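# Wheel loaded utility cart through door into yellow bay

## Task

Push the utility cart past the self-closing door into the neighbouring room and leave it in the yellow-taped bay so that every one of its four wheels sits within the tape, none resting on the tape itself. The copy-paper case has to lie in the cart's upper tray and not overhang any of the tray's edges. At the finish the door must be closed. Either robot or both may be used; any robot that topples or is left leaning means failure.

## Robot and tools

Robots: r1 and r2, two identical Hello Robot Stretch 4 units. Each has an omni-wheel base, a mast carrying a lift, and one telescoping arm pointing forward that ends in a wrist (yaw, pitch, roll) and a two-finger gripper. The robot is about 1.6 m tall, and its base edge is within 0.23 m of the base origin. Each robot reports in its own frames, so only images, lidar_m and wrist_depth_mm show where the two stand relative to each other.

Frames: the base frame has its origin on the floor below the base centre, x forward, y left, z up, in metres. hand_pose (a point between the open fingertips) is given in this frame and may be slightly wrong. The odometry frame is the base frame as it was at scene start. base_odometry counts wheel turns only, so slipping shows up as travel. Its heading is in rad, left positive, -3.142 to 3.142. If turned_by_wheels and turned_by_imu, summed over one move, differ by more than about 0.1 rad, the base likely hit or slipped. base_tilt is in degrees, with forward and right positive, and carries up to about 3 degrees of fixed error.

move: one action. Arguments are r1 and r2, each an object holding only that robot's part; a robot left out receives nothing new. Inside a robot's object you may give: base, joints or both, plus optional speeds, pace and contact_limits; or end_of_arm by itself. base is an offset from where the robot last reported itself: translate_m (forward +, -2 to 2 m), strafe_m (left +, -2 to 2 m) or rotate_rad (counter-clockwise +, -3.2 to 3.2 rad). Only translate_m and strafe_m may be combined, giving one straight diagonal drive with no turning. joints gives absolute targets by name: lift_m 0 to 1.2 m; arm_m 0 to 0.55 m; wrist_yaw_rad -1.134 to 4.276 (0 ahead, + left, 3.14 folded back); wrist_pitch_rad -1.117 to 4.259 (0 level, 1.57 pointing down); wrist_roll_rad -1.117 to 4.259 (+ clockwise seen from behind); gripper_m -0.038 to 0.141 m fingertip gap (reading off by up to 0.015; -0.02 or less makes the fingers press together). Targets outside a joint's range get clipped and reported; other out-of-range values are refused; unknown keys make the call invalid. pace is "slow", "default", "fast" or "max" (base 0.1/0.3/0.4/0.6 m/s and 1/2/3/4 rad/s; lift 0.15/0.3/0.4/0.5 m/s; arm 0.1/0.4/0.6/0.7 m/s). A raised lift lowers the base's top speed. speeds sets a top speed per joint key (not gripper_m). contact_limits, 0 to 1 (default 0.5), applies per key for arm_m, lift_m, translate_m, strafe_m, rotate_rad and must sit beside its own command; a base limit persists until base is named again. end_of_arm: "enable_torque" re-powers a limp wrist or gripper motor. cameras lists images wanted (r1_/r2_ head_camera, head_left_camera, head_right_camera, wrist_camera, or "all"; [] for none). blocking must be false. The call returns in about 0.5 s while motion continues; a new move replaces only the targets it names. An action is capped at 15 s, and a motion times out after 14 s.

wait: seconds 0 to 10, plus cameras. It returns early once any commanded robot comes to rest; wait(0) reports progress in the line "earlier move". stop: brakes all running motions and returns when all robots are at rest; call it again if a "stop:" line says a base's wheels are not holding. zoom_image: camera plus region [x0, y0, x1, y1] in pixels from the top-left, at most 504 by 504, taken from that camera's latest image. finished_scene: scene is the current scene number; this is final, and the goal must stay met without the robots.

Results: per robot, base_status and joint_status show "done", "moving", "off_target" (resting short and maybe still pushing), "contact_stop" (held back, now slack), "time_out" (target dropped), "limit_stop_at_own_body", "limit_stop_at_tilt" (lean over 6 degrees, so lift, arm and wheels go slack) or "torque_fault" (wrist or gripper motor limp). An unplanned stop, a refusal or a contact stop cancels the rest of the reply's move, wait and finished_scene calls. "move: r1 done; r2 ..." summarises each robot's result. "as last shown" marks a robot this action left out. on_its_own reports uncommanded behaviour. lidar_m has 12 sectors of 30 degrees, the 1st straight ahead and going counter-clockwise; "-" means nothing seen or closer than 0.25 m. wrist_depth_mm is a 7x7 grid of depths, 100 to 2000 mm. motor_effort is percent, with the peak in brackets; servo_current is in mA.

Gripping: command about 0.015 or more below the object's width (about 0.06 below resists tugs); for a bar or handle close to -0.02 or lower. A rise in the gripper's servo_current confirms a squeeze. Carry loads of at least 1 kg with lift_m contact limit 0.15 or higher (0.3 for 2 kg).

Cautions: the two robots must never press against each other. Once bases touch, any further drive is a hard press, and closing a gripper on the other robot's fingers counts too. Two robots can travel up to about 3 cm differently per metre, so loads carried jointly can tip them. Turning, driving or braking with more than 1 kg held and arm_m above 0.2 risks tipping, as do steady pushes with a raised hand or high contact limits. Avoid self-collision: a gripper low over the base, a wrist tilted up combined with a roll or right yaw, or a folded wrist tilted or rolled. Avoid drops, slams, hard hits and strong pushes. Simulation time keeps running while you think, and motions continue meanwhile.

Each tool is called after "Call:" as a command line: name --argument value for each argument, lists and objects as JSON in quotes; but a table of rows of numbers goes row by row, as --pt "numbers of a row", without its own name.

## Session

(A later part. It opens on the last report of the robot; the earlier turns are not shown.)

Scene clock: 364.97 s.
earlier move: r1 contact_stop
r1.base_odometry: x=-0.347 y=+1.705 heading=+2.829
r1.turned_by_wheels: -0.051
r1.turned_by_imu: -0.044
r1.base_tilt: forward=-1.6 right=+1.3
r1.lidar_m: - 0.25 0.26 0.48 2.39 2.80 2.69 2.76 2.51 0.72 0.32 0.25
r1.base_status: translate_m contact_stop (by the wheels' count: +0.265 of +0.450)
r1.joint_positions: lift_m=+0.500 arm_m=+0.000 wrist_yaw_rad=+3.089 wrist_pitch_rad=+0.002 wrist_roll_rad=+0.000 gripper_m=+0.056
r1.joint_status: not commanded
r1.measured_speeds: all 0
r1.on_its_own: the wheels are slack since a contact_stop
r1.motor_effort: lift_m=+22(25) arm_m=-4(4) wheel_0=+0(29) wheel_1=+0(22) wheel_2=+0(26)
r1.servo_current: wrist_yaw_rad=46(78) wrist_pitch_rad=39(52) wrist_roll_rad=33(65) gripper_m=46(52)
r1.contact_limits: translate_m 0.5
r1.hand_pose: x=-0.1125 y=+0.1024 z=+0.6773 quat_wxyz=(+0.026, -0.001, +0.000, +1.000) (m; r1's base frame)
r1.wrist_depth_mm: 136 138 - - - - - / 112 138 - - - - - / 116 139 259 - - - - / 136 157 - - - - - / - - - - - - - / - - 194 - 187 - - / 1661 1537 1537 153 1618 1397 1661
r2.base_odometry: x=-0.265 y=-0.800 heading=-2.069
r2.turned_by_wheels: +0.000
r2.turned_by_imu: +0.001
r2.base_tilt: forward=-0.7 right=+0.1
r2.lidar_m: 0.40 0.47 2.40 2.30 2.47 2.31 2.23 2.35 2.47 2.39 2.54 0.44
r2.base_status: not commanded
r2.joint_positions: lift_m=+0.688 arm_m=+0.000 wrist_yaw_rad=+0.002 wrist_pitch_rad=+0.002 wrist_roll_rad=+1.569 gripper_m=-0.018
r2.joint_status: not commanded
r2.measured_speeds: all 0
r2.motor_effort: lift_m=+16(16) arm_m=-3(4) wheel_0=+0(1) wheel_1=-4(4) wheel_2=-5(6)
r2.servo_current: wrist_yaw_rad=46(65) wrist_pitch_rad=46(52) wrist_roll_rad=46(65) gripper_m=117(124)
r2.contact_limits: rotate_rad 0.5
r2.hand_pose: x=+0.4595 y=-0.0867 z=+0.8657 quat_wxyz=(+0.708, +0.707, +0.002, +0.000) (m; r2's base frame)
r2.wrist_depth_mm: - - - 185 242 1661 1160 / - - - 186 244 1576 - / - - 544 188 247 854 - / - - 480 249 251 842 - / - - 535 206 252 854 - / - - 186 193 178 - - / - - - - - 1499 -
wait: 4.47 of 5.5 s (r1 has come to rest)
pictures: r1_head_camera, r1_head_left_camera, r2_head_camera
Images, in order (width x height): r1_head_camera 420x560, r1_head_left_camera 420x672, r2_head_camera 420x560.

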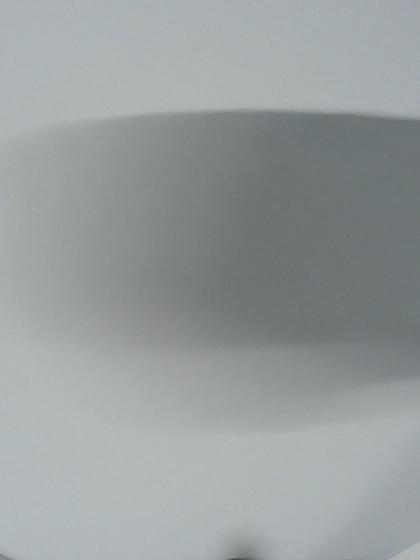

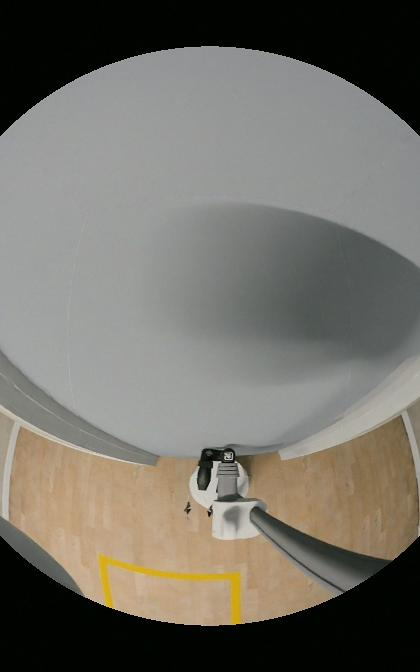

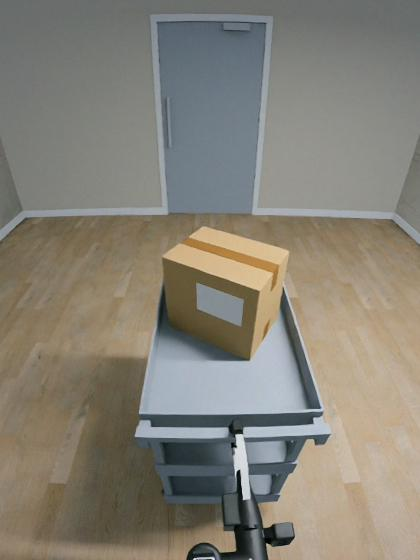

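Call:
move --blocking false --r1 '{"base":{"translate_m":-0.06},"pace":"slow"}' --cameras '[]'

Call:
wait --seconds 1.5 --cameras '[]'

Call:
move --blocking false --r1 '{"base":{"rotate_rad":0.05},"pace":"slow"}' --cameras '[]'

Call:
wait --seconds 1.5 --cameras '[]'

Call:
move --blocking false --r1 '{"base":{"strafe_m":-0.13},"pace":"slow"}' --cameras '[]'

Call:
wait --seconds 2.5 --cameras '["r1_head_camera","r1_head_left_camera","r1_head_right_camera"]'

Scene clock: 376.77 s.
move: r1 moving
r1.base_odometry: x=-0.335 y=+1.701 heading=+2.829
r1.turned_by_wheels: +0.000
r1.turned_by_imu: +0.000
r1.base_tilt: forward=-1.6 right=+1.3
r1.lidar_m: 0.25 0.25 0.28 0.49 2.38 2.81 2.66 2.74 2.52 0.75 0.33 0.25
r1.base_status: translate_m moving
r1.joint_positions: lift_m=+0.500 arm_m=+0.000 wrist_yaw_rad=+3.089 wrist_pitch_rad=+0.002 wrist_roll_rad=+0.000 gripper_m=+0.056
r1.joint_status: not commanded
r1.measured_speeds: translate_m=-0.048 strafe_m=+0.000 rotate_rad=+0.000 lift_m=+0.000 arm_m=+0.000 wrist_yaw_rad=+0.000 wrist_pitch_rad=+0.000 wrist_roll_rad=+0.000
r1.motor_effort: lift_m=+22(22) arm_m=-4(4) wheel_0=-4(6) wheel_1=-4(5) wheel_2=+7(7)
r1.servo_current: wrist_yaw_rad=72(72) wrist_pitch_rad=46(46) wrist_roll_rad=39(52) gripper_m=39(46)
r1.hand_pose: x=-0.1125 y=+0.1024 z=+0.6773 quat_wxyz=(+0.026, -0.001, +0.000, +1.000) (m; r1's base frame)
r1.wrist_depth_mm: 136 138 - - - - - / 112 139 - - - - - / 116 139 260 - - - - / 137 157 - - - - - / - - - - - - - / - - 194 - 187 - - / 1708 1537 1499 154 1618 1430 1618
r2: as last shown
r2.turned_by_imu: +0.000
r2.lidar_m: 0.42 0.44 2.40 2.32 2.46 2.28 2.23 2.37 2.49 2.41 2.53 0.47
r2.motor_effort: lift_m=+16(16) arm_m=-4(4) wheel_0=-1(1) wheel_1=-4(4) wheel_2=-5(6)
r2.servo_current: wrist_yaw_rad=52(52) wrist_pitch_rad=39(46) wrist_roll_rad=52(52) gripper_m=117(124)
r2.contact_limits: rotate_rad 0.5
r2.wrist_depth_mm: - - - 185 243 1661 1160 / - - - 186 245 1576 - / - - 554 189 248 854 - / - - 480 248 250 831 - / - - 535 205 251 842 - / - - 186 193 178 - - / - - - - - 1499 -
pictures: none
No camera images: "cameras" was empty.

Scene clock: 378.10 s.
earlier move: r1 done
r1.base_odometry: x=-0.290 y=+1.687 heading=+2.829
r1.turned_by_wheels: +0.000
r1.turned_by_imu: +0.000
r1.base_tilt: forward=-1.6 right=+1.2
r1.lidar_m: 0.25 0.25 0.36 0.55 2.38 2.78 2.60 2.68 2.54 1.03 0.41 0.25
r1.base_status: done
r1.joint_positions: lift_m=+0.500 arm_m=+0.000 wrist_yaw_rad=+3.089 wrist_pitch_rad=+0.002 wrist_roll_rad=+0.000 gripper_m=+0.056
r1.joint_status: not commanded
r1.measured_speeds: all 0
r1.motor_effort: lift_m=+22(22) arm_m=-4(4) wheel_0=-4(8) wheel_1=-2(7) wheel_2=+3(7)
r1.servo_current: wrist_yaw_rad=46(72) wrist_pitch_rad=46(52) wrist_roll_rad=33(72) gripper_m=46(52)
r1.hand_pose: x=-0.1125 y=+0.1024 z=+0.6773 quat_wxyz=(+0.026, -0.001, +0.000, +1.000) (m; r1's base frame)
r1.wrist_depth_mm: 136 138 - - - - - / 112 139 - - - - - / 116 139 260 - - - - / 136 157 - - - - - / - - - - - - - / - - 194 - 188 - - / 1661 1499 1537 153 1576 1430 1661
r2.base_odometry: x=-0.265 y=-0.800 heading=-2.069
r2.turned_by_wheels: +0.000
r2.turned_by_imu: +0.000
r2.base_tilt: forward=-0.7 right=+0.0
r2.lidar_m: 0.41 0.44 2.43 2.32 2.48 2.26 2.25 2.35 2.50 2.40 2.55 0.46
r2.base_status: not commanded
r2.joint_positions: lift_m=+0.688 arm_m=+0.000 wrist_yaw_rad=+0.002 wrist_pitch_rad=+0.002 wrist_roll_rad=+1.569 gripper_m=-0.018
r2.joint_status: not commanded
r2.measured_speeds: all 0
r2.motor_effort: lift_m=+16(16) arm_m=-4(4) wheel_0=+0(1) wheel_1=-3(4) wheel_2=-5(6)
r2.servo_current: wrist_yaw_rad=33(59) wrist_pitch_rad=39(46) wrist_roll_rad=46(65) gripper_m=124(124)
r2.contact_limits: rotate_rad 0.5
r2.hand_pose: x=+0.4595 y=-0.0867 z=+0.8657 quat_wxyz=(+0.708, +0.707, +0.002, +0.000) (m; r2's base frame)
r2.wrist_depth_mm: - - - 185 243 1661 1160 / - - - 186 245 1576 - / - - 549 188 248 831 - / - - 480 249 251 831 - / - - 539 206 252 854 - / - - 186 193 179 - - / - - - - - 1499 -
wait: 1.33 of 1.5 s (r1 has come to rest)
pictures: none
No camera images: "cameras" was empty.

Scene clock: 378.60 s.
move: r1 moving
r1.base_odometry: x=-0.290 y=+1.687 heading=+2.879
r1.turned_by_wheels: +0.049
r1.turned_by_imu: +0.050
r1.base_tilt: forward=-1.6 right=+1.3
r1.lidar_m: 0.25 0.25 0.38 0.69 2.40 2.75 2.63 2.71 2.47 0.84 0.40 0.28
r1.base_status: rotate_rad moving
r1.joint_positions: lift_m=+0.500 arm_m=+0.000 wrist_yaw_rad=+3.089 wrist_pitch_rad=+0.002 wrist_roll_rad=+0.000 gripper_m=+0.056
r1.joint_status: not commanded
r1.measured_speeds: all 0
r1.motor_effort: lift_m=+22(22) arm_m=-4(4) wheel_0=-3(7) wheel_1=-1(5) wheel_2=-1(5)
r1.servo_current: wrist_yaw_rad=39(59) wrist_pitch_rad=39(52) wrist_roll_rad=33(59) gripper_m=46(46)
r1.hand_pose: x=-0.1125 y=+0.1024 z=+0.6773 quat_wxyz=(+0.026, -0.001, +0.000, +1.000) (m; r1's base frame)
r1.wrist_depth_mm: 136 138 - - - - - / 112 139 - - - - - / 116 139 260 - - - - / 136 157 - - - - - / - - - - - - - / - - 194 - 187 - - / 1708 1499 1537 154 1618 1537 1661
r2: as last shown
r2.lidar_m: 0.40 0.43 2.42 2.30 2.43 2.32 2.21 2.36 2.49 2.42 2.52 0.45
r2.motor_effort: lift_m=+16(16) arm_m=-4(4) wheel_0=+0(1) wheel_1=-4(4) wheel_2=-5(6)
r2.servo_current: wrist_yaw_rad=46(59) wrist_pitch_rad=46(46) wrist_roll_rad=39(59) gripper_m=117(124)
r2.contact_limits: rotate_rad 0.5
r2.wrist_depth_mm: - - - 185 243 1661 1160 / - - - 186 245 1576 - / - - 549 188 247 842 - / - - 484 248 250 854 - / - - 535 206 251 866 - / - - 186 193 178 - - / - - - - - 1499 -
pictures: none
No camera images: "cameras" was empty.

Scene clock: 378.83 s.
earlier move: r1 done
r1.base_odometry: x=-0.290 y=+1.687 heading=+2.879
r1.turned_by_wheels: +0.000
r1.turned_by_imu: +0.000
r1.base_tilt: forward=-1.6 right=+1.3
r1.lidar_m: 0.25 0.27 0.36 0.71 2.41 2.73 2.62 2.73 2.47 0.81 0.38 0.27
r1.base_status: done
r1.joint_positions: lift_m=+0.500 arm_m=+0.000 wrist_yaw_rad=+3.089 wrist_pitch_rad=+0.002 wrist_roll_rad=+0.000 gripper_m=+0.056
r1.joint_status: not commanded
r1.measured_speeds: all 0
r1.motor_effort: lift_m=+22(22) arm_m=-4(4) wheel_0=-3(7) wheel_1=-3(5) wheel_2=-2(5)
r1.servo_current: wrist_yaw_rad=46(59) wrist_pitch_rad=39(52) wrist_roll_rad=52(65) gripper_m=39(46)
r1.hand_pose: x=-0.1125 y=+0.1024 z=+0.6773 quat_wxyz=(+0.026, -0.001, +0.000, +1.000) (m; r1's base frame)
r1.wrist_depth_mm: 136 138 - - - - - / 112 139 - - - - - / 116 139 260 - - - - / 136 157 - - - - - / - - - - - - - / - - 193 - 187 - - / 1708 1537 1537 154 1576 1430 1661
r2.base_odometry: x=-0.265 y=-0.800 heading=-2.069
r2.turned_by_wheels: +0.000
r2.turned_by_imu: +0.000
r2.base_tilt: forward=-0.7 right=+0.0
r2.lidar_m: 0.41 0.44 2.42 2.30 2.45 2.31 2.22 2.33 2.48 2.40 2.54 0.43
r2.base_status: not commanded
r2.joint_positions: lift_m=+0.688 arm_m=+0.000 wrist_yaw_rad=+0.002 wrist_pitch_rad=+0.002 wrist_roll_rad=+1.569 gripper_m=-0.018
r2.joint_status: not commanded
r2.measured_speeds: all 0
r2.motor_effort: lift_m=+16(16) arm_m=-4(4) wheel_0=+0(1) wheel_1=-4(4) wheel_2=-5(6)
r2.servo_current: wrist_yaw_rad=46(59) wrist_pitch_rad=33(46) wrist_roll_rad=39(65) gripper_m=117(124)
r2.contact_limits: rotate_rad 0.5
r2.hand_pose: x=+0.4595 y=-0.0867 z=+0.8657 quat_wxyz=(+0.708, +0.707, +0.002, +0.000) (m; r2's base frame)
r2.wrist_depth_mm: - - - 185 243 1708 1160 / - - - 186 245 1576 - / - - 554 188 247 842 - / - - 480 248 250 854 - / - - 539 206 251 854 - / - - 186 193 178 - - / - - - - - 1499 -
wait: 0.23 of 1.5 s (r1 has come to rest)
pictures: none
No camera images: "cameras" was empty.

Scene clock: 379.33 s.
move: r1 moving
r1.base_odometry: x=-0.286 y=+1.701 heading=+2.879
r1.turned_by_wheels: +0.000
r1.turned_by_imu: +0.000
r1.base_tilt: forward=-1.5 right=+1.3
r1.lidar_m: 0.25 0.26 0.35 0.69 2.42 2.75 2.61 2.70 2.46 0.81 0.39 0.26
r1.base_status: strafe_m moving
r1.joint_positions: lift_m=+0.500 arm_m=+0.000 wrist_yaw_rad=+3.089 wrist_pitch_rad=+0.002 wrist_roll_rad=+0.000 gripper_m=+0.056
r1.joint_status: not commanded
r1.measured_speeds: translate_m=-0.001 strafe_m=-0.056 rotate_rad=+0.003 lift_m=+0.000 arm_m=+0.000 wrist_yaw_rad=+0.000 wrist_pitch_rad=+0.000 wrist_roll_rad=+0.000
r1.motor_effort: lift_m=+22(22) arm_m=-4(4) wheel_0=+4(7) wheel_1=-5(7) wheel_2=+0(2)
r1.servo_current: wrist_yaw_rad=46(59) wrist_pitch_rad=39(46) wrist_roll_rad=39(65) gripper_m=46(46)
r1.hand_pose: x=-0.1125 y=+0.1024 z=+0.6773 quat_wxyz=(+0.026, -0.001, +0.000, +1.000) (m; r1's base frame)
r1.wrist_depth_mm: 136 138 - - - - - / 112 139 - - - - - / 116 139 259 - - - - / 136 157 - - - - - / - - - - - - - / - - 193 - 187 - - / 1708 1537 1576 153 1661 1537 1661
r2: as last shown
r2.lidar_m: 0.41 0.44 2.41 2.31 2.47 2.30 2.24 2.36 2.47 2.40 2.53 0.46
r2.servo_current: wrist_yaw_rad=52(52) wrist_pitch_rad=33(46) wrist_roll_rad=52(59) gripper_m=111(117)
r2.contact_limits: rotate_rad 0.5
r2.wrist_depth_mm: - - - 185 243 1708 1160 / - - - 186 245 1618 - / - - 549 187 247 842 - / - - 484 248 250 854 - / - - 535 205 251 854 - / - - 186 193 178 - - / - - - - - 1499 -
pictures: none
No camera images: "cameras" was empty.

Scene clock: 381.27 s.
earlier move: r1 done
r1.base_odometry: x=-0.256 y=+1.812 heading=+2.879
r1.turned_by_wheels: +0.000
r1.turned_by_imu: -0.001
r1.base_tilt: forward=-1.6 right=+1.3
r1.lidar_m: 0.25 0.25 0.35 0.67 2.57 2.75 2.60 2.74 2.36 0.82 0.39 0.26
r1.base_status: done
r1.joint_positions: lift_m=+0.500 arm_m=+0.000 wrist_yaw_rad=+3.089 wrist_pitch_rad=+0.002 wrist_roll_rad=+0.000 gripper_m=+0.056
r1.joint_status: not commanded
r1.measured_speeds: all 0
r1.motor_effort: lift_m=+22(22) arm_m=-4(4) wheel_0=+3(9) wheel_1=-3(7) wheel_2=+1(2)
r1.servo_current: wrist_yaw_rad=59(65) wrist_pitch_rad=46(52) wrist_roll_rad=39(65) gripper_m=39(46)
r1.hand_pose: x=-0.1125 y=+0.1024 z=+0.6773 quat_wxyz=(+0.026, -0.001, +0.000, +1.000) (m; r1's base frame)
r1.wrist_depth_mm: - 138 - - - - - / 112 139 - - - - - / 116 140 259 - - - - / 136 157 - - - - - / - - - - - - - / - - 194 - 187 - - / 1756 1499 1537 153 1576 1464 1661
r2.base_odometry: x=-0.265 y=-0.800 heading=-2.069
r2.turned_by_wheels: +0.000
r2.turned_by_imu: +0.000
r2.base_tilt: forward=-0.6 right=+0.1
r2.lidar_m: 0.41 0.44 2.41 2.31 2.47 2.31 2.22 2.35 2.50 2.41 2.55 0.44
r2.base_status: not commanded
r2.joint_positions: lift_m=+0.688 arm_m=+0.000 wrist_yaw_rad=+0.002 wrist_pitch_rad=+0.002 wrist_roll_rad=+1.569 gripper_m=-0.018
r2.joint_status: not commanded
r2.measured_speeds: all 0
r2.motor_effort: lift_m=+16(16) arm_m=-4(4) wheel_0=+0(1) wheel_1=-3(4) wheel_2=-5(6)
r2.servo_current: wrist_yaw_rad=46(59) wrist_pitch_rad=39(46) wrist_roll_rad=39(59) gripper_m=117(124)
r2.contact_limits: rotate_rad 0.5
r2.hand_pose: x=+0.4595 y=-0.0867 z=+0.8657 quat_wxyz=(+0.708, +0.707, +0.002, +0.000) (m; r2's base frame)
r2.wrist_depth_mm: - - - 185 242 1661 1182 / - - - 186 245 1576 - / - - 549 188 247 854 - / - - 480 249 251 842 - / - - 539 206 252 842 - / - - 186 193 179 - - / - - - - - 1499 -
wait: 1.93 of 2.5 s (r1 has come to rest)
pictures: r1_head_camera, r1_head_left_camera, r1_head_right_camera
Images, in order (width x height): r1_head_camera 420x560, r1_head_left_camera 420x672, r1_head_right_camera 420x672.

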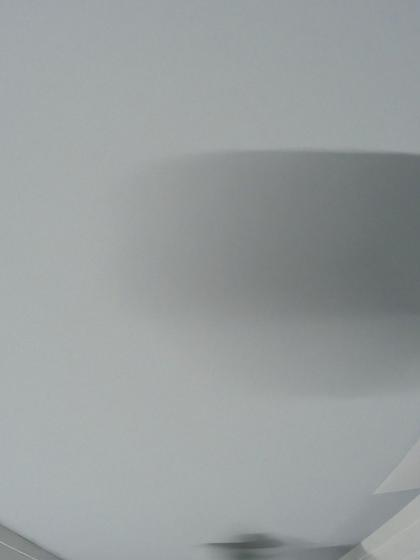

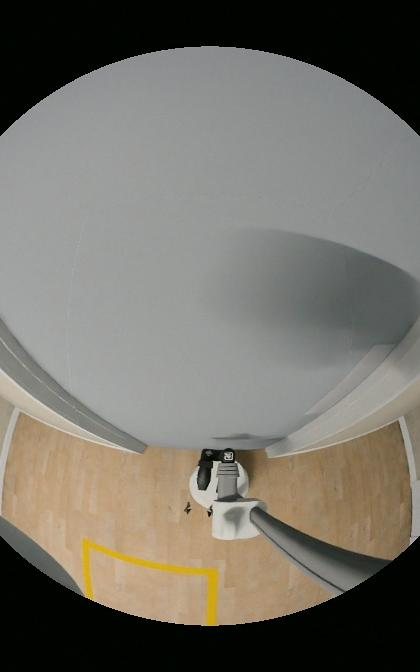

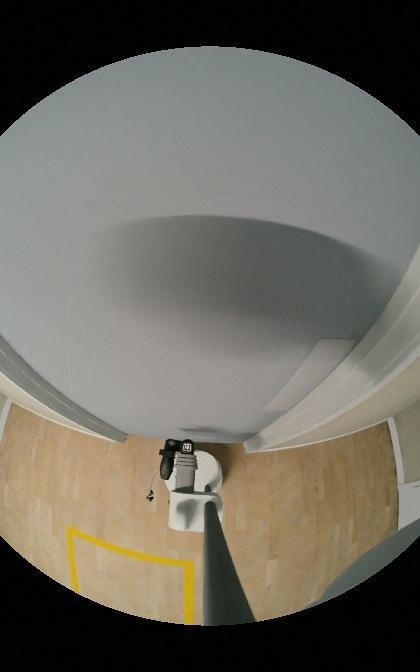

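Call:
move --blocking false --r1 '{"base":{"translate_m":0.4},"contact_limits":{"translate_m":0.8},"pace":"slow"}' --cameras '[]'

Call:
wait --seconds 6 --cameras '["r1_head_camera","r1_head_left_camera","r2_head_camera"]'

Scene clock: 384.87 s.
move: r1 moving
r1.base_odometry: x=-0.268 y=+1.815 heading=+2.879
r1.turned_by_wheels: +0.000
r1.turned_by_imu: +0.000
r1.base_tilt: forward=-1.6 right=+1.3
r1.lidar_m: 0.25 0.25 0.33 0.66 2.55 2.75 2.63 2.74 2.35 0.76 0.37 0.25
r1.base_status: translate_m moving
r1.joint_positions: lift_m=+0.500 arm_m=+0.000 wrist_yaw_rad=+3.089 wrist_pitch_rad=+0.002 wrist_roll_rad=+0.000 gripper_m=+0.056
r1.joint_status: not commanded
r1.measured_speeds: translate_m=+0.049 strafe_m=+0.000 rotate_rad=+0.002 lift_m=+0.000 arm_m=+0.000 wrist_yaw_rad=+0.000 wrist_pitch_rad=+0.000 wrist_roll_rad=+0.000
r1.motor_effort: lift_m=+22(22) arm_m=-4(4) wheel_0=+6(6) wheel_1=+6(6) wheel_2=-6(7)
r1.servo_current: wrist_yaw_rad=59(65) wrist_pitch_rad=46(52) wrist_roll_rad=39(59) gripper_m=46(46)
r1.contact_limits: translate_m 0.8
r1.hand_pose: x=-0.1125 y=+0.1024 z=+0.6773 quat_wxyz=(+0.026, -0.001, +0.000, +1.000) (m; r1's base frame)
r1.wrist_depth_mm: - 138 - - - - - / 112 139 - - - - - / 116 139 259 - - - - / 136 157 - - - - - / - - - - - - - / - - 193 - 188 - - / 1661 1499 1576 154 1618 1464 1661
r2: as last shown
r2.base_tilt: forward=-0.7 right=+0.1
r2.lidar_m: 0.42 0.43 2.43 2.31 2.45 2.30 2.22 2.33 2.50 2.42 2.54 0.43
r2.motor_effort: lift_m=+16(16) arm_m=-4(4) wheel_0=+0(1) wheel_1=-3(4) wheel_2=-5(5)
r2.servo_current: wrist_yaw_rad=39(59) wrist_pitch_rad=46(46) wrist_roll_rad=52(65) gripper_m=111(117)
r2.contact_limits: rotate_rad 0.5
r2.wrist_depth_mm: - - - 185 244 1661 1160 / - - - 186 245 1537 - / - - 549 188 247 842 - / - - 484 248 250 842 - / - - 539 206 251 866 - / - - 186 193 178 - - / - - - - - 1499 -
pictures: none
No camera images: "cameras" was empty.

Scene clock: 389.67 s.
earlier move: r1 done
r1.base_odometry: x=-0.642 y=+1.916 heading=+2.880
r1.turned_by_wheels: +0.000
r1.turned_by_imu: +0.103
r1.base_tilt: forward=-1.6 right=+1.3
r1.lidar_m: 0.25 - 0.25 0.31 2.66 3.04 2.97 2.99 0.42 0.41 2.45 0.30
r1.base_status: done
r1.joint_positions: lift_m=+0.500 arm_m=+0.000 wrist_yaw_rad=+3.100 wrist_pitch_rad=+0.002 wrist_roll_rad=+0.000 gripper_m=+0.056
r1.joint_status: not commanded
r1.measured_speeds: all 0
r1.motor_effort: lift_m=+22(22) arm_m=+9(9) wheel_0=+10(24) wheel_1=+15(19) wheel_2=-14(21)
r1.servo_current: wrist_yaw_rad=65(98) wrist_pitch_rad=39(52) wrist_roll_rad=59(65) gripper_m=39(52)
r1.contact_limits: translate_m 0.8
r1.hand_pose: x=-0.1140 y=+0.0994 z=+0.6773 quat_wxyz=(+0.021, -0.001, +0.000, +1.000) (m; r1's base frame)
r1.wrist_depth_mm: - 135 - - - - - / - 136 215 - - - - / 107 135 182 - - - - / 123 136 272 - - - - / - - - - - - - / - - 193 - 187 - - / 1756 1537 1537 153 1618 1499 1661
r2.base_odometry: x=-0.265 y=-0.800 heading=-2.069
r2.turned_by_wheels: +0.000
r2.turned_by_imu: +0.001
r2.base_tilt: forward=-0.7 right=+0.1
r2.lidar_m: 0.42 0.44 2.42 2.30 2.44 2.30 2.23 2.34 2.49 2.40 2.52 0.44
r2.base_status: not commanded
r2.joint_positions: lift_m=+0.688 arm_m=+0.000 wrist_yaw_rad=+0.002 wrist_pitch_rad=+0.002 wrist_roll_rad=+1.569 gripper_m=-0.018
r2.joint_status: not commanded
r2.measured_speeds: all 0
r2.motor_effort: lift_m=+16(16) arm_m=-4(4) wheel_0=-1(1) wheel_1=-4(4) wheel_2=-5(6)
r2.servo_current: wrist_yaw_rad=46(65) wrist_pitch_rad=46(46) wrist_roll_rad=46(65) gripper_m=111(124)
r2.contact_limits: rotate_rad 0.5
r2.hand_pose: x=+0.4595 y=-0.0867 z=+0.8657 quat_wxyz=(+0.708, +0.707, +0.002, +0.000) (m; r2's base frame)
r2.wrist_depth_mm: - - - 184 242 1661 1138 / - - - 186 245 1576 - / - - 544 187 247 831 - / - - 480 249 249 842 - / - - 539 206 251 866 - / - - 186 193 178 - - / - - - - - 1464 -
wait: 4.80 of 6 s (r1 has come to rest)
pictures: r1_head_camera, r1_head_left_camera, r2_head_camera
Images, in order (width x height): r1_head_camera 420x560, r1_head_left_camera 420x672, r2_head_camera 420x560.

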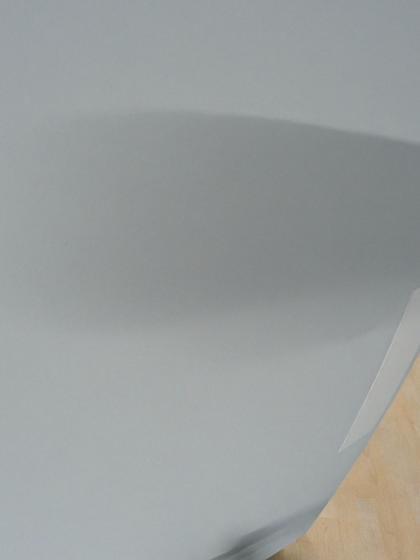

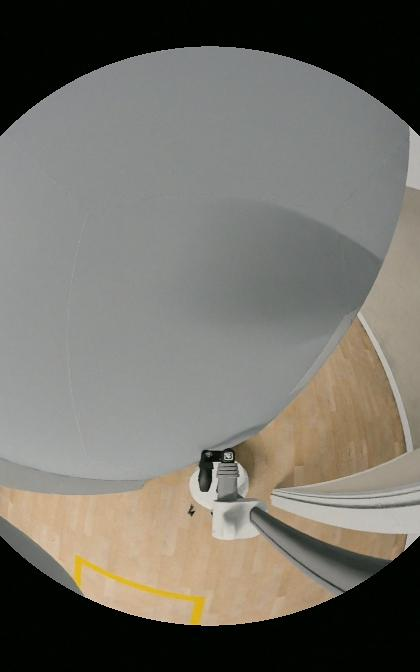

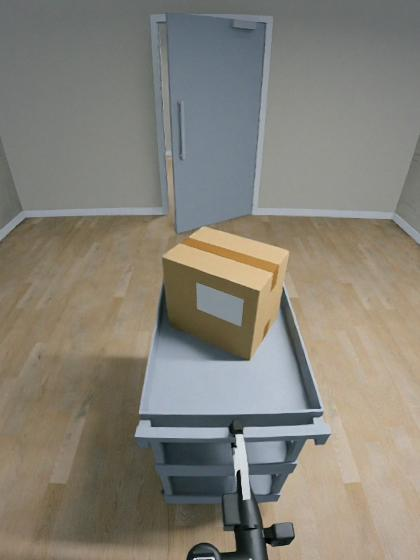

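Call:
move --blocking false --r1 '{"base":{"translate_m":0.3},"contact_limits":{"translate_m":0.8},"pace":"slow"}' --cameras '[]'

Call:
wait --seconds 5 --cameras '["r1_head_camera","r1_head_left_camera","r2_head_camera"]'

Scene clock: 395.90 s.
move: r1 moving
r1.base_odometry: x=-0.654 y=+1.919 heading=+2.880
r1.turned_by_wheels: +0.001
r1.turned_by_imu: +0.010
r1.base_tilt: forward=-1.7 right=+1.3
r1.lidar_m: 0.25 - 0.25 0.32 2.70 3.03 2.99 2.97 0.41 0.42 2.46 0.30
r1.base_status: translate_m moving
r1.joint_positions: lift_m=+0.500 arm_m=+0.000 wrist_yaw_rad=+3.100 wrist_pitch_rad=+0.002 wrist_roll_rad=+0.000 gripper_m=+0.056
r1.joint_status: not commanded
r1.measured_speeds: translate_m=+0.049 strafe_m=+0.001 rotate_rad=-0.001 lift_m=+0.000 arm_m=+0.000 wrist_yaw_rad=+0.000 wrist_pitch_rad=+0.000 wrist_roll_rad=+0.000
r1.motor_effort: lift_m=+22(22) arm_m=+9(9) wheel_0=+7(10) wheel_1=+17(18) wheel_2=-16(20)
r1.servo_current: wrist_yaw_rad=78(78) wrist_pitch_rad=39(46) wrist_roll_rad=52(65) gripper_m=46(46)
r1.contact_limits: translate_m 0.8
r1.hand_pose: x=-0.1140 y=+0.0994 z=+0.6773 quat_wxyz=(+0.021, -0.001, +0.000, +1.000) (m; r1's base frame)
r1.wrist_depth_mm: - 135 - - - - - / - 136 216 - - - - / 107 135 182 - - - - / 123 137 273 - - - - / - - - - - - - / - - 194 - 187 - - / 1756 1537 1499 153 1618 1499 1661
r2: as last shown
r2.turned_by_imu: +0.000
r2.lidar_m: 0.41 0.44 2.41 2.31 2.45 2.28 2.23 2.35 2.49 2.42 2.53 0.46
r2.motor_effort: lift_m=+16(16) arm_m=-4(4) wheel_0=-1(1) wheel_1=-4(4) wheel_2=-5(5)
r2.servo_current: wrist_yaw_rad=52(59) wrist_pitch_rad=46(46) wrist_roll_rad=39(52) gripper_m=117(124)
r2.contact_limits: rotate_rad 0.5
r2.wrist_depth_mm: - - - 185 242 1661 1160 / - - - 186 245 1618 - / - - 559 188 247 842 - / - - 480 249 250 866 - / - - 535 206 252 854 - / - - 186 193 178 - - / - - - - - 1499 -
pictures: none
No camera images: "cameras" was empty.

Scene clock: 399.67 s.
earlier move: r1 done
r1.base_odometry: x=-0.931 y=+1.993 heading=+2.880
r1.turned_by_wheels: +0.000
r1.turned_by_imu: +0.035
r1.base_tilt: forward=-1.6 right=+1.3
r1.lidar_m: 0.25 0.25 - 0.25 0.38 3.31 3.29 0.58 0.59 2.34 2.55 3.85
r1.base_status: done
r1.joint_positions: lift_m=+0.500 arm_m=+0.000 wrist_yaw_rad=+3.092 wrist_pitch_rad=+0.002 wrist_roll_rad=+0.000 gripper_m=+0.056
r1.joint_status: not commanded
r1.measured_speeds: all 0
r1.motor_effort: lift_m=+22(22) arm_m=+5(9) wheel_0=+6(11) wheel_1=+12(19) wheel_2=-8(20)
r1.servo_current: wrist_yaw_rad=52(98) wrist_pitch_rad=33(52) wrist_roll_rad=52(65) gripper_m=33(52)
r1.contact_limits: translate_m 0.8
r1.hand_pose: x=-0.1129 y=+0.1016 z=+0.6773 quat_wxyz=(+0.025, -0.001, +0.000, +1.000) (m; r1's base frame)
r1.wrist_depth_mm: - 137 - - - - - / - 137 - - - - - / 109 137 202 - - - - / 123 138 - - - - - / - - - - - - - / - - 194 - 187 - - / 1661 1537 1499 143 1499 1499 1661
r2.base_odometry: x=-0.265 y=-0.800 heading=-2.069
r2.turned_by_wheels: +0.000
r2.turned_by_imu: +0.001
r2.base_tilt: forward=-0.7 right=+0.1
r2.lidar_m: 0.42 0.45 2.42 2.31 2.45 2.31 2.22 2.36 2.47 2.40 2.55 0.46
r2.base_status: not commanded
r2.joint_positions: lift_m=+0.688 arm_m=+0.000 wrist_yaw_rad=+0.002 wrist_pitch_rad=+0.002 wrist_roll_rad=+1.569 gripper_m=-0.018
r2.joint_status: not commanded
r2.measured_speeds: all 0
r2.motor_effort: lift_m=+16(16) arm_m=-4(4) wheel_0=+0(1) wheel_1=-4(4) wheel_2=-5(6)
r2.servo_current: wrist_yaw_rad=46(65) wrist_pitch_rad=39(46) wrist_roll_rad=46(59) gripper_m=117(124)
r2.contact_limits: rotate_rad 0.5
r2.hand_pose: x=+0.4595 y=-0.0867 z=+0.8657 quat_wxyz=(+0.708, +0.707, +0.002, +0.000) (m; r2's base frame)
r2.wrist_depth_mm: - - - 185 242 1661 1160 / - - - 186 245 1537 - / - - 554 188 247 842 - / - - 480 248 249 854 - / - - 539 206 251 866 - / - - 186 193 179 - - / - - - - - 1537 -
wait: 3.77 of 5 s (r1 has come to rest)
pictures: r1_head_camera, r1_head_left_camera, r2_head_camera
Images, in order (width x height): r1_head_camera 420x560, r1_head_left_camera 420x672, r2_head_camera 420x560.

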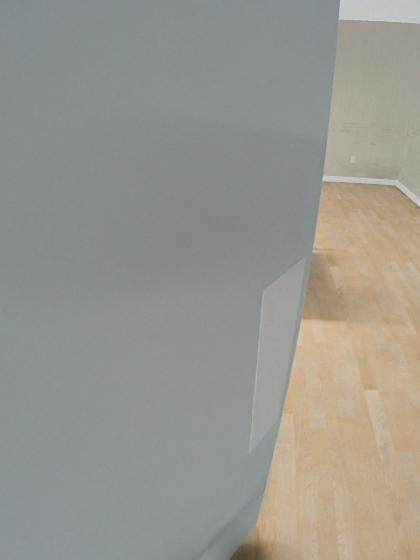

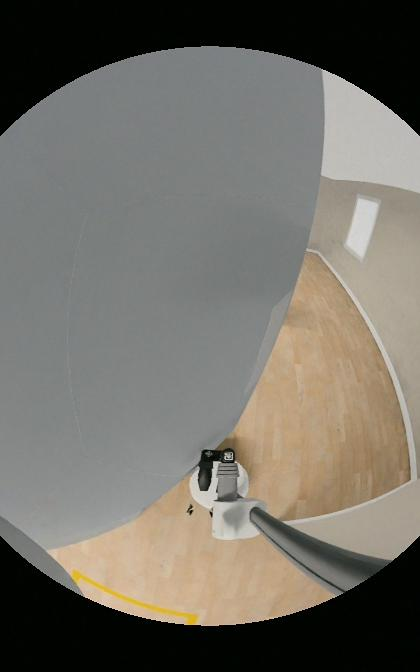

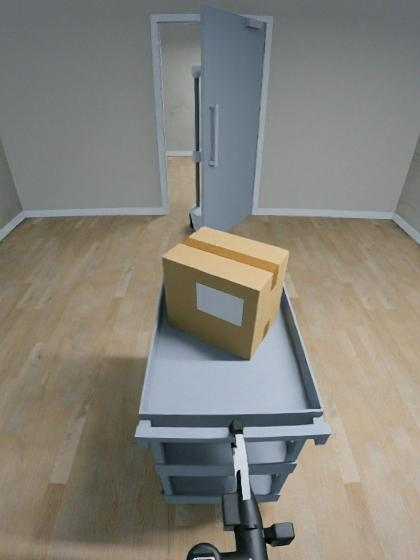

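Call:
move --blocking false --r1 '{"base":{"translate_m":0.2,"strafe_m":0.05},"contact_limits":{"translate_m":0.8,"strafe_m":0.8},"pace":"slow"}' --cameras '[]'

Call:
wait --seconds 4 --cameras '["r1_head_camera","r1_head_left_camera","r2_head_camera"]'

r1: "contact_limits": translate_m and strafe_m are given together and make one move, which takes one limit: state it under one of them only
Scene clock: 406.67 s.
r1.base_odometry: x=-0.931 y=+1.993 heading=+2.880
r1.turned_by_wheels: +0.000
r1.turned_by_imu: +0.000
r1.base_tilt: forward=-1.6 right=+1.2
r1.lidar_m: 0.25 0.25 - 0.25 0.36 3.30 3.27 0.58 0.58 2.35 2.52 3.83
r1.base_status: done
r1.joint_positions: lift_m=+0.500 arm_m=+0.000 wrist_yaw_rad=+3.092 wrist_pitch_rad=+0.002 wrist_roll_rad=+0.000 gripper_m=+0.056
r1.joint_status: not commanded
r1.measured_speeds: all 0
r1.motor_effort: lift_m=+22(22) arm_m=+5(9) wheel_0=+6(11) wheel_1=+12(19) wheel_2=-8(20)
r1.servo_current: wrist_yaw_rad=52(98) wrist_pitch_rad=46(52) wrist_roll_rad=59(65) gripper_m=39(52)
r1.contact_limits: translate_m 0.8
r1.hand_pose: x=-0.1129 y=+0.1016 z=+0.6773 quat_wxyz=(+0.025, -0.001, +0.000, +1.000) (m; r1's base frame)
r1.wrist_depth_mm: - 137 - - - - - / - 137 - - - - - / 109 137 203 - - - - / 123 138 - - - - - / - - - - - - - / - - 194 - 187 - - / 1708 1499 1499 143 1499 1464 1661
r2.base_odometry: x=-0.265 y=-0.800 heading=-2.069
r2.turned_by_wheels: +0.000
r2.turned_by_imu: +0.000
r2.base_tilt: forward=-0.7 right=+0.1
r2.lidar_m: 0.41 0.45 2.41 2.30 2.45 2.33 2.22 2.35 2.48 2.39 2.55 0.44
r2.base_status: not commanded
r2.joint_positions: lift_m=+0.688 arm_m=+0.000 wrist_yaw_rad=+0.002 wrist_pitch_rad=+0.002 wrist_roll_rad=+1.569 gripper_m=-0.018
r2.joint_status: not commanded
r2.measured_speeds: all 0
r2.motor_effort: lift_m=+16(16) arm_m=-4(4) wheel_0=-1(1) wheel_1=-3(4) wheel_2=-5(6)
r2.servo_current: wrist_yaw_rad=46(65) wrist_pitch_rad=46(46) wrist_roll_rad=39(59) gripper_m=124(124)
r2.contact_limits: rotate_rad 0.5
r2.hand_pose: x=+0.4595 y=-0.0867 z=+0.8657 quat_wxyz=(+0.708, +0.707, +0.002, +0.000) (m; r2's base frame)
r2.wrist_depth_mm: - - - 184 242 1708 1138 / - - - 186 245 1576 - / - - 549 189 247 854 - / - - 480 249 250 854 - / - - 535 206 252 866 - / - - 186 193 179 - - / - - - - - 1464 -
pictures: none

not run: a call was refused earlier in this reply.

Call:
move --blocking false --r1 '{"base":{"translate_m":0.2,"strafe_m":0.05},"contact_limits":{"translate_m":0.8},"pace":"slow"}' --cameras '[]'

Call:
wait --seconds 4 --cameras '["r1_head_camera","r1_head_left_camera","r2_head_camera"]'

Scene clock: 411.37 s.
move: r1 moving
r1.base_odometry: x=-0.944 y=+1.994 heading=+2.881
r1.turned_by_wheels: +0.001
r1.turned_by_imu: +0.001
r1.base_tilt: forward=-1.6 right=+1.3
r1.lidar_m: 0.25 0.25 - 0.25 0.36 3.32 3.28 0.59 0.59 2.37 2.57 3.84
r1.base_status: translate_m moving; strafe_m moving
r1.joint_positions: lift_m=+0.500 arm_m=+0.000 wrist_yaw_rad=+3.092 wrist_pitch_rad=+0.002 wrist_roll_rad=+0.000 gripper_m=+0.056
r1.joint_status: not commanded
r1.measured_speeds: translate_m=+0.048 strafe_m=+0.012 rotate_rad=+0.000 lift_m=+0.000 arm_m=+0.000 wrist_yaw_rad=+0.000 wrist_pitch_rad=+0.000 wrist_roll_rad=+0.000
r1.motor_effort: lift_m=+22(22) arm_m=+5(5) wheel_0=+7(8) wheel_1=+16(17) wheel_2=-11(14)
r1.servo_current: wrist_yaw_rad=52(65) wrist_pitch_rad=46(52) wrist_roll_rad=52(52) gripper_m=39(46)
r1.contact_limits: translate_m 0.8
r1.hand_pose: x=-0.1129 y=+0.1016 z=+0.6773 quat_wxyz=(+0.025, -0.001, +0.000, +1.000) (m; r1's base frame)
r1.wrist_depth_mm: - 137 - - - - - / - 137 - - - - - / 109 138 202 - - - - / 124 138 - - - - - / - - - - - - - / - - 194 - 187 - - / 1708 1537 1499 143 1499 1499 1661
r2.base_odometry: x=-0.265 y=-0.800 heading=-2.069
r2.turned_by_wheels: +0.000
r2.turned_by_imu: +0.000
r2.base_tilt: forward=-0.7 right=+0.0
r2.lidar_m: 0.42 0.44 2.41 2.31 2.48 2.32 2.20 2.37 2.49 2.40 2.54 0.43
r2.base_status: not commanded
r2.joint_positions: lift_m=+0.688 arm_m=+0.000 wrist_yaw_rad=+0.002 wrist_pitch_rad=+0.002 wrist_roll_rad=+1.569 gripper_m=-0.018
r2.joint_status: not commanded
r2.measured_speeds: all 0
r2.motor_effort: lift_m=+16(16) arm_m=-4(4) wheel_0=+0(1) wheel_1=-4(4) wheel_2=-5(6)
r2.servo_current: wrist_yaw_rad=39(52) wrist_pitch_rad=46(46) wrist_roll_rad=39(59) gripper_m=111(117)
r2.contact_limits: rotate_rad 0.5
r2.hand_pose: x=+0.4595 y=-0.0867 z=+0.8657 quat_wxyz=(+0.708, +0.707, +0.002, +0.000) (m; r2's base frame)
r2.wrist_depth_mm: - - - 185 242 1708 1160 / - - - 186 246 1576 - / - - 554 189 247 854 - / - - 484 247 251 854 - / - - 535 205 252 842 - / - - 186 193 178 - - / - - - - - 1499 -
pictures: none
No camera images: "cameras" was empty.

Scene clock: 414.17 s.
earlier move: r1 done
r1.base_odometry: x=-1.137 y=+1.997 heading=+2.881
r1.turned_by_wheels: +0.000
r1.turned_by_imu: +0.000
r1.base_tilt: forward=-1.6 right=+1.3
r1.lidar_m: 0.31 0.25 - 0.25 0.25 0.73 3.47 0.76 0.88 2.43 2.64 3.95
r1.base_status: done
r1.joint_positions: lift_m=+0.500 arm_m=+0.000 wrist_yaw_rad=+3.092 wrist_pitch_rad=+0.002 wrist_roll_rad=+0.000 gripper_m=+0.056
r1.joint_status: not commanded
r1.measured_speeds: all 0
r1.motor_effort: lift_m=+22(22) arm_m=+5(5) wheel_0=+1(8) wheel_1=+11(20) wheel_2=-6(14)
r1.servo_current: wrist_yaw_rad=46(72) wrist_pitch_rad=33(52) wrist_roll_rad=52(72) gripper_m=39(52)
r1.contact_limits: translate_m 0.8
r1.hand_pose: x=-0.1129 y=+0.1016 z=+0.6773 quat_wxyz=(+0.025, -0.001, +0.000, +1.000) (m; r1's base frame)
r1.wrist_depth_mm: - 136 - - - - 407 / - 137 - - - - 500 / 109 138 203 - - - 500 / 124 138 - - - - 508 / - - - - - - 508 / - - 194 - 187 - 500 / 1618 1537 1537 153 1618 1464 488
r2.base_odometry: x=-0.265 y=-0.800 heading=-2.069
r2.turned_by_wheels: +0.000
r2.turned_by_imu: +0.000
r2.base_tilt: forward=-0.7 right=+0.1
r2.lidar_m: 0.40 0.45 2.40 2.32 2.47 2.31 2.22 2.35 2.50 2.40 2.54 0.44
r2.base_status: not commanded
r2.joint_positions: lift_m=+0.688 arm_m=+0.000 wrist_yaw_rad=+0.002 wrist_pitch_rad=+0.002 wrist_roll_rad=+1.569 gripper_m=-0.018
r2.joint_status: not commanded
r2.measured_speeds: all 0
r2.motor_effort: lift_m=+16(16) arm_m=-4(4) wheel_0=+0(1) wheel_1=-4(4) wheel_2=-5(6)
r2.servo_current: wrist_yaw_rad=52(65) wrist_pitch_rad=33(52) wrist_roll_rad=33(59) gripper_m=111(124)
r2.contact_limits: rotate_rad 0.5
r2.hand_pose: x=+0.4595 y=-0.0867 z=+0.8657 quat_wxyz=(+0.708, +0.707, +0.002, +0.000) (m; r2's base frame)
r2.wrist_depth_mm: - - - 184 243 1661 1182 / - - - 186 245 1576 - / - - 549 188 247 842 - / - - 484 249 250 842 - / - - 539 206 252 854 - / - - 186 193 178 - - / - - - - - 1499 -
wait: 2.80 of 4 s (r1 has come to rest)
pictures: r1_head_camera, r1_head_left_camera, r2_head_camera
Images, in order (width x height): r1_head_camera 420x560, r1_head_left_camera 420x672, r2_head_camera 420x560.

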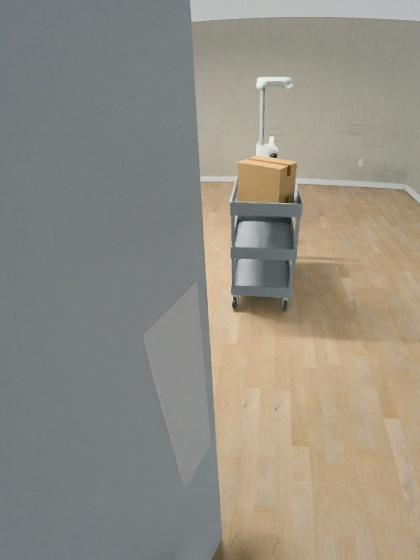

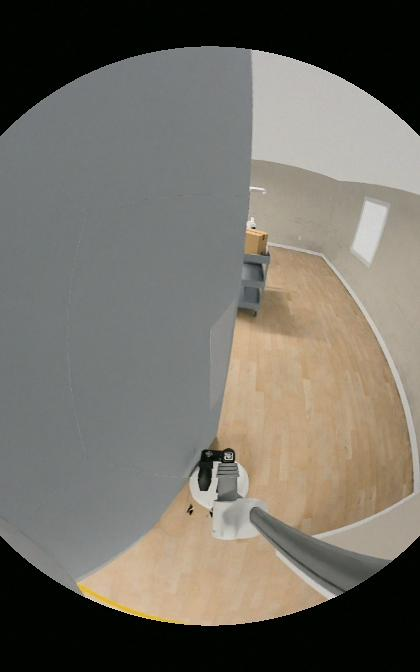

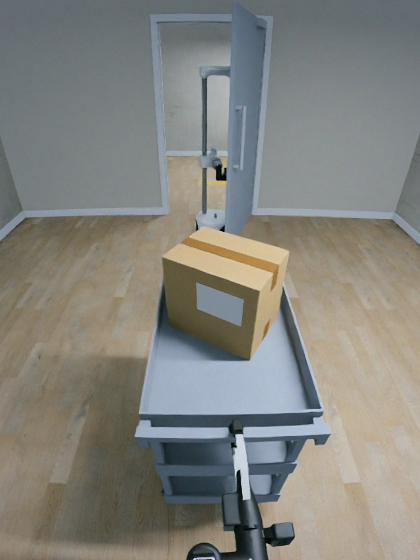

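Call:
move --blocking false --r1 '{"base":{"translate_m":0.25,"strafe_m":0.12},"contact_limits":{"translate_m":0.8},"pace":"slow"}' --cameras '[]'

Call:
wait --seconds 5 --cameras '["r1_head_camera","r1_head_left_camera","r2_head_camera"]'

Scene clock: 419.07 s.
move: r1 moving
r1.base_odometry: x=-1.151 y=+1.994 heading=+2.881
r1.turned_by_wheels: +0.001
r1.turned_by_imu: +0.000
r1.base_tilt: forward=-1.6 right=+1.2
r1.lidar_m: 0.32 0.25 - 0.25 0.27 0.67 3.48 0.77 0.92 2.43 2.62 3.96
r1.base_status: translate_m moving; strafe_m moving
r1.joint_positions: lift_m=+0.500 arm_m=+0.000 wrist_yaw_rad=+3.092 wrist_pitch_rad=+0.002 wrist_roll_rad=+0.000 gripper_m=+0.056
r1.joint_status: not commanded
r1.measured_speeds: translate_m=+0.048 strafe_m=+0.023 rotate_rad=-0.001 lift_m=+0.000 arm_m=+0.000 wrist_yaw_rad=+0.000 wrist_pitch_rad=+0.000 wrist_roll_rad=+0.000
r1.motor_effort: lift_m=+22(22) arm_m=+5(5) wheel_0=+2(3) wheel_1=+15(16) wheel_2=-9(11)
r1.servo_current: wrist_yaw_rad=39(59) wrist_pitch_rad=39(46) wrist_roll_rad=59(59) gripper_m=39(46)
r1.contact_limits: translate_m 0.8
r1.hand_pose: x=-0.1129 y=+0.1016 z=+0.6773 quat_wxyz=(+0.025, -0.001, +0.000, +1.000) (m; r1's base frame)
r1.wrist_depth_mm: - 137 - - - - 442 / - 137 - - - - 449 / 109 138 204 - - - 392 / 123 138 - - - - 392 / - - - - - - 392 / - - 193 - 187 - 389 / 1618 1499 1499 153 1618 1499 452
r2: as last shown
r2.lidar_m: 0.42 0.45 2.40 2.31 2.46 2.32 2.22 2.37 2.49 2.40 2.57 0.46
r2.motor_effort: lift_m=+16(16) arm_m=-4(4) wheel_0=+0(1) wheel_1=-3(4) wheel_2=-5(6)
r2.servo_current: wrist_yaw_rad=46(59) wrist_pitch_rad=46(46) wrist_roll_rad=52(52) gripper_m=117(117)
r2.contact_limits: rotate_rad 0.5
r2.wrist_depth_mm: - - - 184 243 1661 1160 / - - - 186 245 1576 - / - - 549 189 247 842 - / - - 480 248 249 854 - / - - 539 206 252 854 - / - - 186 193 178 - - / - - - - - 1499 -
pictures: none
No camera images: "cameras" was empty.

Scene clock: 422.53 s.
earlier move: r1 done
r1.base_odometry: x=-1.409 y=+1.945 heading=+2.881
r1.turned_by_wheels: +0.000
r1.turned_by_imu: +0.001
r1.base_tilt: forward=-1.6 right=+1.3
r1.lidar_m: 1.68 0.25 0.25 - 0.25 0.39 3.69 1.02 1.28 2.56 2.79 1.71
r1.base_status: done
r1.joint_positions: lift_m=+0.500 arm_m=+0.000 wrist_yaw_rad=+3.092 wrist_pitch_rad=+0.002 wrist_roll_rad=+0.000 gripper_m=+0.056
r1.joint_status: not commanded
r1.measured_speeds: all 0
r1.motor_effort: lift_m=+22(22) arm_m=+5(5) wheel_0=+2(5) wheel_1=+7(18) wheel_2=-4(11)
r1.servo_current: wrist_yaw_rad=39(78) wrist_pitch_rad=39(52) wrist_roll_rad=59(72) gripper_m=39(46)
r1.contact_limits: translate_m 0.8
r1.hand_pose: x=-0.1129 y=+0.1016 z=+0.6773 quat_wxyz=(+0.025, -0.001, +0.000, +1.000) (m; r1's base frame)
r1.wrist_depth_mm: - 137 - - - 315 200 / - 137 - - - 320 202 / 109 137 202 - - 325 204 / 124 138 - - - 325 205 / - - - - - 327 205 / - - 193 - 187 325 204 / 1537 1537 1499 153 759 262 203
r2.base_odometry: x=-0.265 y=-0.800 heading=-2.069
r2.turned_by_wheels: +0.000
r2.turned_by_imu: +0.000
r2.base_tilt: forward=-0.6 right=+0.1
r2.lidar_m: 0.42 0.45 2.41 2.32 2.45 2.31 2.22 2.33 2.45 2.41 2.54 0.47
r2.base_status: not commanded
r2.joint_positions: lift_m=+0.688 arm_m=+0.000 wrist_yaw_rad=+0.002 wrist_pitch_rad=+0.002 wrist_roll_rad=+1.569 gripper_m=-0.018
r2.joint_status: not commanded
r2.measured_speeds: all 0
r2.motor_effort: lift_m=+16(16) arm_m=-4(5) wheel_0=+0(1) wheel_1=-4(4) wheel_2=-5(6)
r2.servo_current: wrist_yaw_rad=46(72) wrist_pitch_rad=46(46) wrist_roll_rad=59(65) gripper_m=111(124)
r2.contact_limits: rotate_rad 0.5
r2.hand_pose: x=+0.4595 y=-0.0867 z=+0.8657 quat_wxyz=(+0.708, +0.707, +0.002, +0.000) (m; r2's base frame)
r2.wrist_depth_mm: - - - 185 243 1661 1182 / - - - 187 246 1618 - / - - 549 188 247 854 - / - - 488 249 250 854 - / - - 535 206 252 866 - / - - 186 193 179 - - / - - - - - 1499 -
wait: 3.47 of 5 s (r1 has come to rest)
pictures: r1_head_camera, r1_head_left_camera, r2_head_camera
Images, in order (width x height): r1_head_camera 420x560, r1_head_left_camera 420x672, r2_head_camera 420x560.

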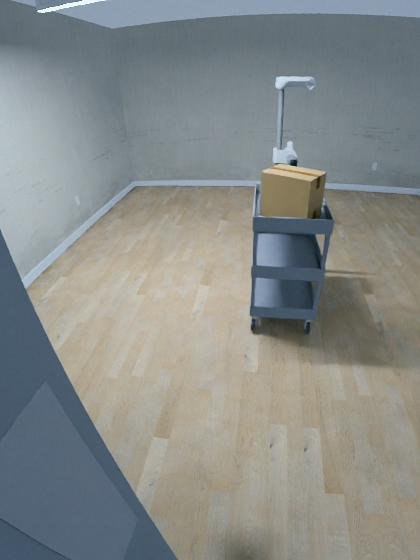

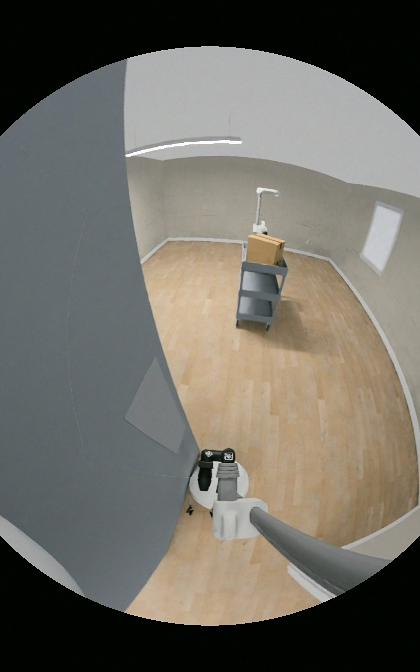

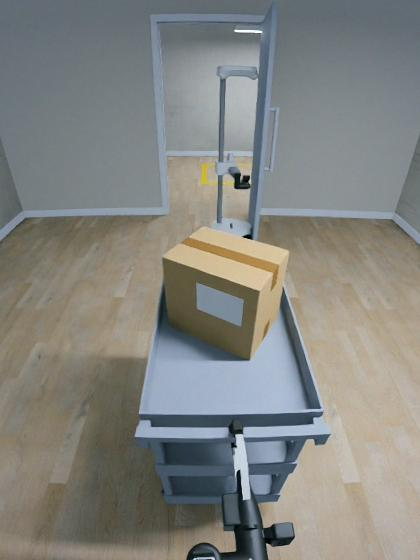

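Call:
move --blocking false --r1 '{"base":{"translate_m":0.12,"strafe_m":0.2},"contact_limits":{"translate_m":0.7},"pace":"slow"}' --cameras '[]'

Call:
wait --seconds 5 --cameras '["r1_head_camera","r1_head_left_camera","r2_head_camera"]'

Scene clock: 427.23 s.
move: r1 moving
r1.base_odometry: x=-1.418 y=+1.937 heading=+2.881
r1.turned_by_wheels: +0.000
r1.turned_by_imu: +0.000
r1.base_tilt: forward=-1.5 right=+1.3
r1.lidar_m: 1.68 0.25 0.25 - 0.25 0.38 3.72 1.05 1.23 2.59 2.79 1.70
r1.base_status: translate_m moving; strafe_m moving
r1.joint_positions: lift_m=+0.500 arm_m=+0.000 wrist_yaw_rad=+3.092 wrist_pitch_rad=+0.002 wrist_roll_rad=+0.000 gripper_m=+0.056
r1.joint_status: not commanded
r1.measured_speeds: translate_m=+0.025 strafe_m=+0.042 rotate_rad=-0.001 lift_m=+0.000 arm_m=+0.000 wrist_yaw_rad=+0.000 wrist_pitch_rad=+0.000 wrist_roll_rad=+0.000
r1.motor_effort: lift_m=+22(22) arm_m=+5(5) wheel_0=-8(8) wheel_1=+11(15) wheel_2=-5(7)
r1.servo_current: wrist_yaw_rad=46(59) wrist_pitch_rad=46(46) wrist_roll_rad=46(59) gripper_m=46(52)
r1.contact_limits: translate_m 0.7
r1.hand_pose: x=-0.1129 y=+0.1016 z=+0.6773 quat_wxyz=(+0.025, -0.001, +0.000, +1.000) (m; r1's base frame)
r1.wrist_depth_mm: - 136 - - - 309 196 / - 137 - - - 310 198 / 109 137 204 - - 312 200 / 124 138 - - - 315 201 / - - - - - 315 201 / - - 193 - 188 315 200 / 1499 1499 1537 153 707 235 199
r2: as last shown
r2.base_tilt: forward=-0.6 right=+0.0
r2.lidar_m: 0.39 0.43 2.38 2.30 2.48 2.31 2.23 2.34 2.48 2.40 2.55 0.46
r2.motor_effort: lift_m=+16(16) arm_m=-4(4) wheel_0=+0(1) wheel_1=-3(4) wheel_2=-5(5)
r2.servo_current: wrist_yaw_rad=39(59) wrist_pitch_rad=39(46) wrist_roll_rad=46(52) gripper_m=124(124)
r2.contact_limits: rotate_rad 0.5
r2.wrist_depth_mm: - - - 185 243 1661 1205 / - - - 185 245 1537 - / - - 554 188 248 842 - / - - 480 248 249 854 - / - - 544 205 252 854 - / - - 186 193 179 - - / - - - - - 1499 -
pictures: none
No camera images: "cameras" was empty.

Scene clock: 430.33 s.
earlier move: r1 done
r1.base_odometry: x=-1.577 y=+1.783 heading=+2.881
r1.turned_by_wheels: +0.000
r1.turned_by_imu: +0.002
r1.base_tilt: forward=-1.6 right=+1.3
r1.lidar_m: 1.64 2.50 0.25 - 0.25 0.28 0.68 1.22 1.41 2.79 3.06 1.62
r1.base_status: done
r1.joint_positions: lift_m=+0.500 arm_m=+0.000 wrist_yaw_rad=+3.092 wrist_pitch_rad=+0.002 wrist_roll_rad=+0.000 gripper_m=+0.056
r1.joint_status: not commanded
r1.measured_speeds: all 0
r1.motor_effort: lift_m=+22(22) arm_m=+5(5) wheel_0=-7(11) wheel_1=+6(15) wheel_2=-2(7)
r1.servo_current: wrist_yaw_rad=52(72) wrist_pitch_rad=39(52) wrist_roll_rad=52(72) gripper_m=33(52)
r1.contact_limits: translate_m 0.7
r1.hand_pose: x=-0.1129 y=+0.1016 z=+0.6773 quat_wxyz=(+0.025, -0.001, +0.000, +1.000) (m; r1's base frame)
r1.wrist_depth_mm: - 137 - - 362 222 - / - 137 - - 366 210 - / 109 138 203 - 370 211 161 / 123 138 - - 370 213 161 / - - - - 373 213 162 / - - 193 - 191 213 162 / 1756 1537 1499 143 340 188 -
r2.base_odometry: x=-0.265 y=-0.800 heading=-2.069
r2.turned_by_wheels: +0.000
r2.turned_by_imu: +0.000
r2.base_tilt: forward=-0.7 right=+0.1
r2.lidar_m: 0.42 0.44 2.40 2.31 2.45 2.32 2.23 2.38 2.47 2.41 2.53 0.44
r2.base_status: not commanded
r2.joint_positions: lift_m=+0.688 arm_m=+0.000 wrist_yaw_rad=+0.002 wrist_pitch_rad=+0.002 wrist_roll_rad=+1.569 gripper_m=-0.018
r2.joint_status: not commanded
r2.measured_speeds: all 0
r2.motor_effort: lift_m=+16(16) arm_m=-4(4) wheel_0=+0(1) wheel_1=-4(4) wheel_2=-5(6)
r2.servo_current: wrist_yaw_rad=46(59) wrist_pitch_rad=46(46) wrist_roll_rad=52(65) gripper_m=117(124)
r2.contact_limits: rotate_rad 0.5
r2.hand_pose: x=+0.4595 y=-0.0867 z=+0.8657 quat_wxyz=(+0.708, +0.707, +0.002, +0.000) (m; r2's base frame)
r2.wrist_depth_mm: - - - 185 242 1661 1160 / - - - 186 244 1537 - / - - 549 188 248 842 - / - - 484 248 250 842 - / - - 539 206 253 866 - / - - 186 193 179 - - / - - - - - 1499 -
wait: 3.10 of 5 s (r1 has come to rest)
pictures: r1_head_camera, r1_head_left_camera, r2_head_camera
Images, in order (width x height): r1_head_camera 420x560, r1_head_left_camera 420x672, r2_head_camera 420x560.

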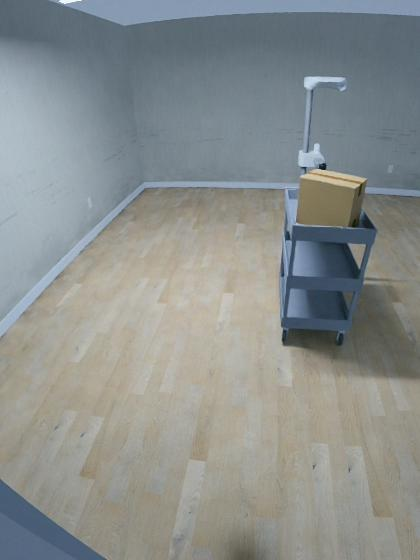

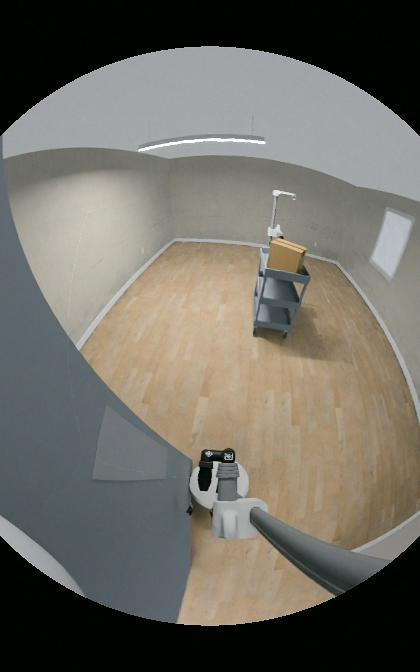

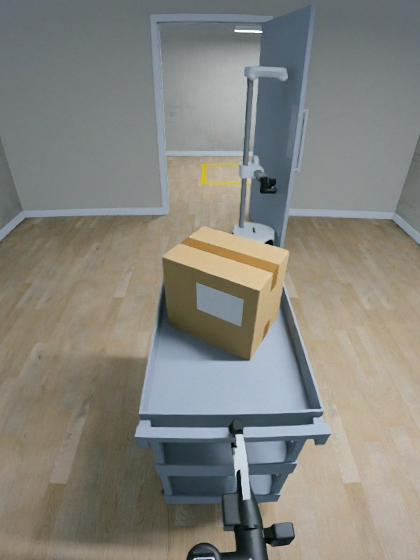

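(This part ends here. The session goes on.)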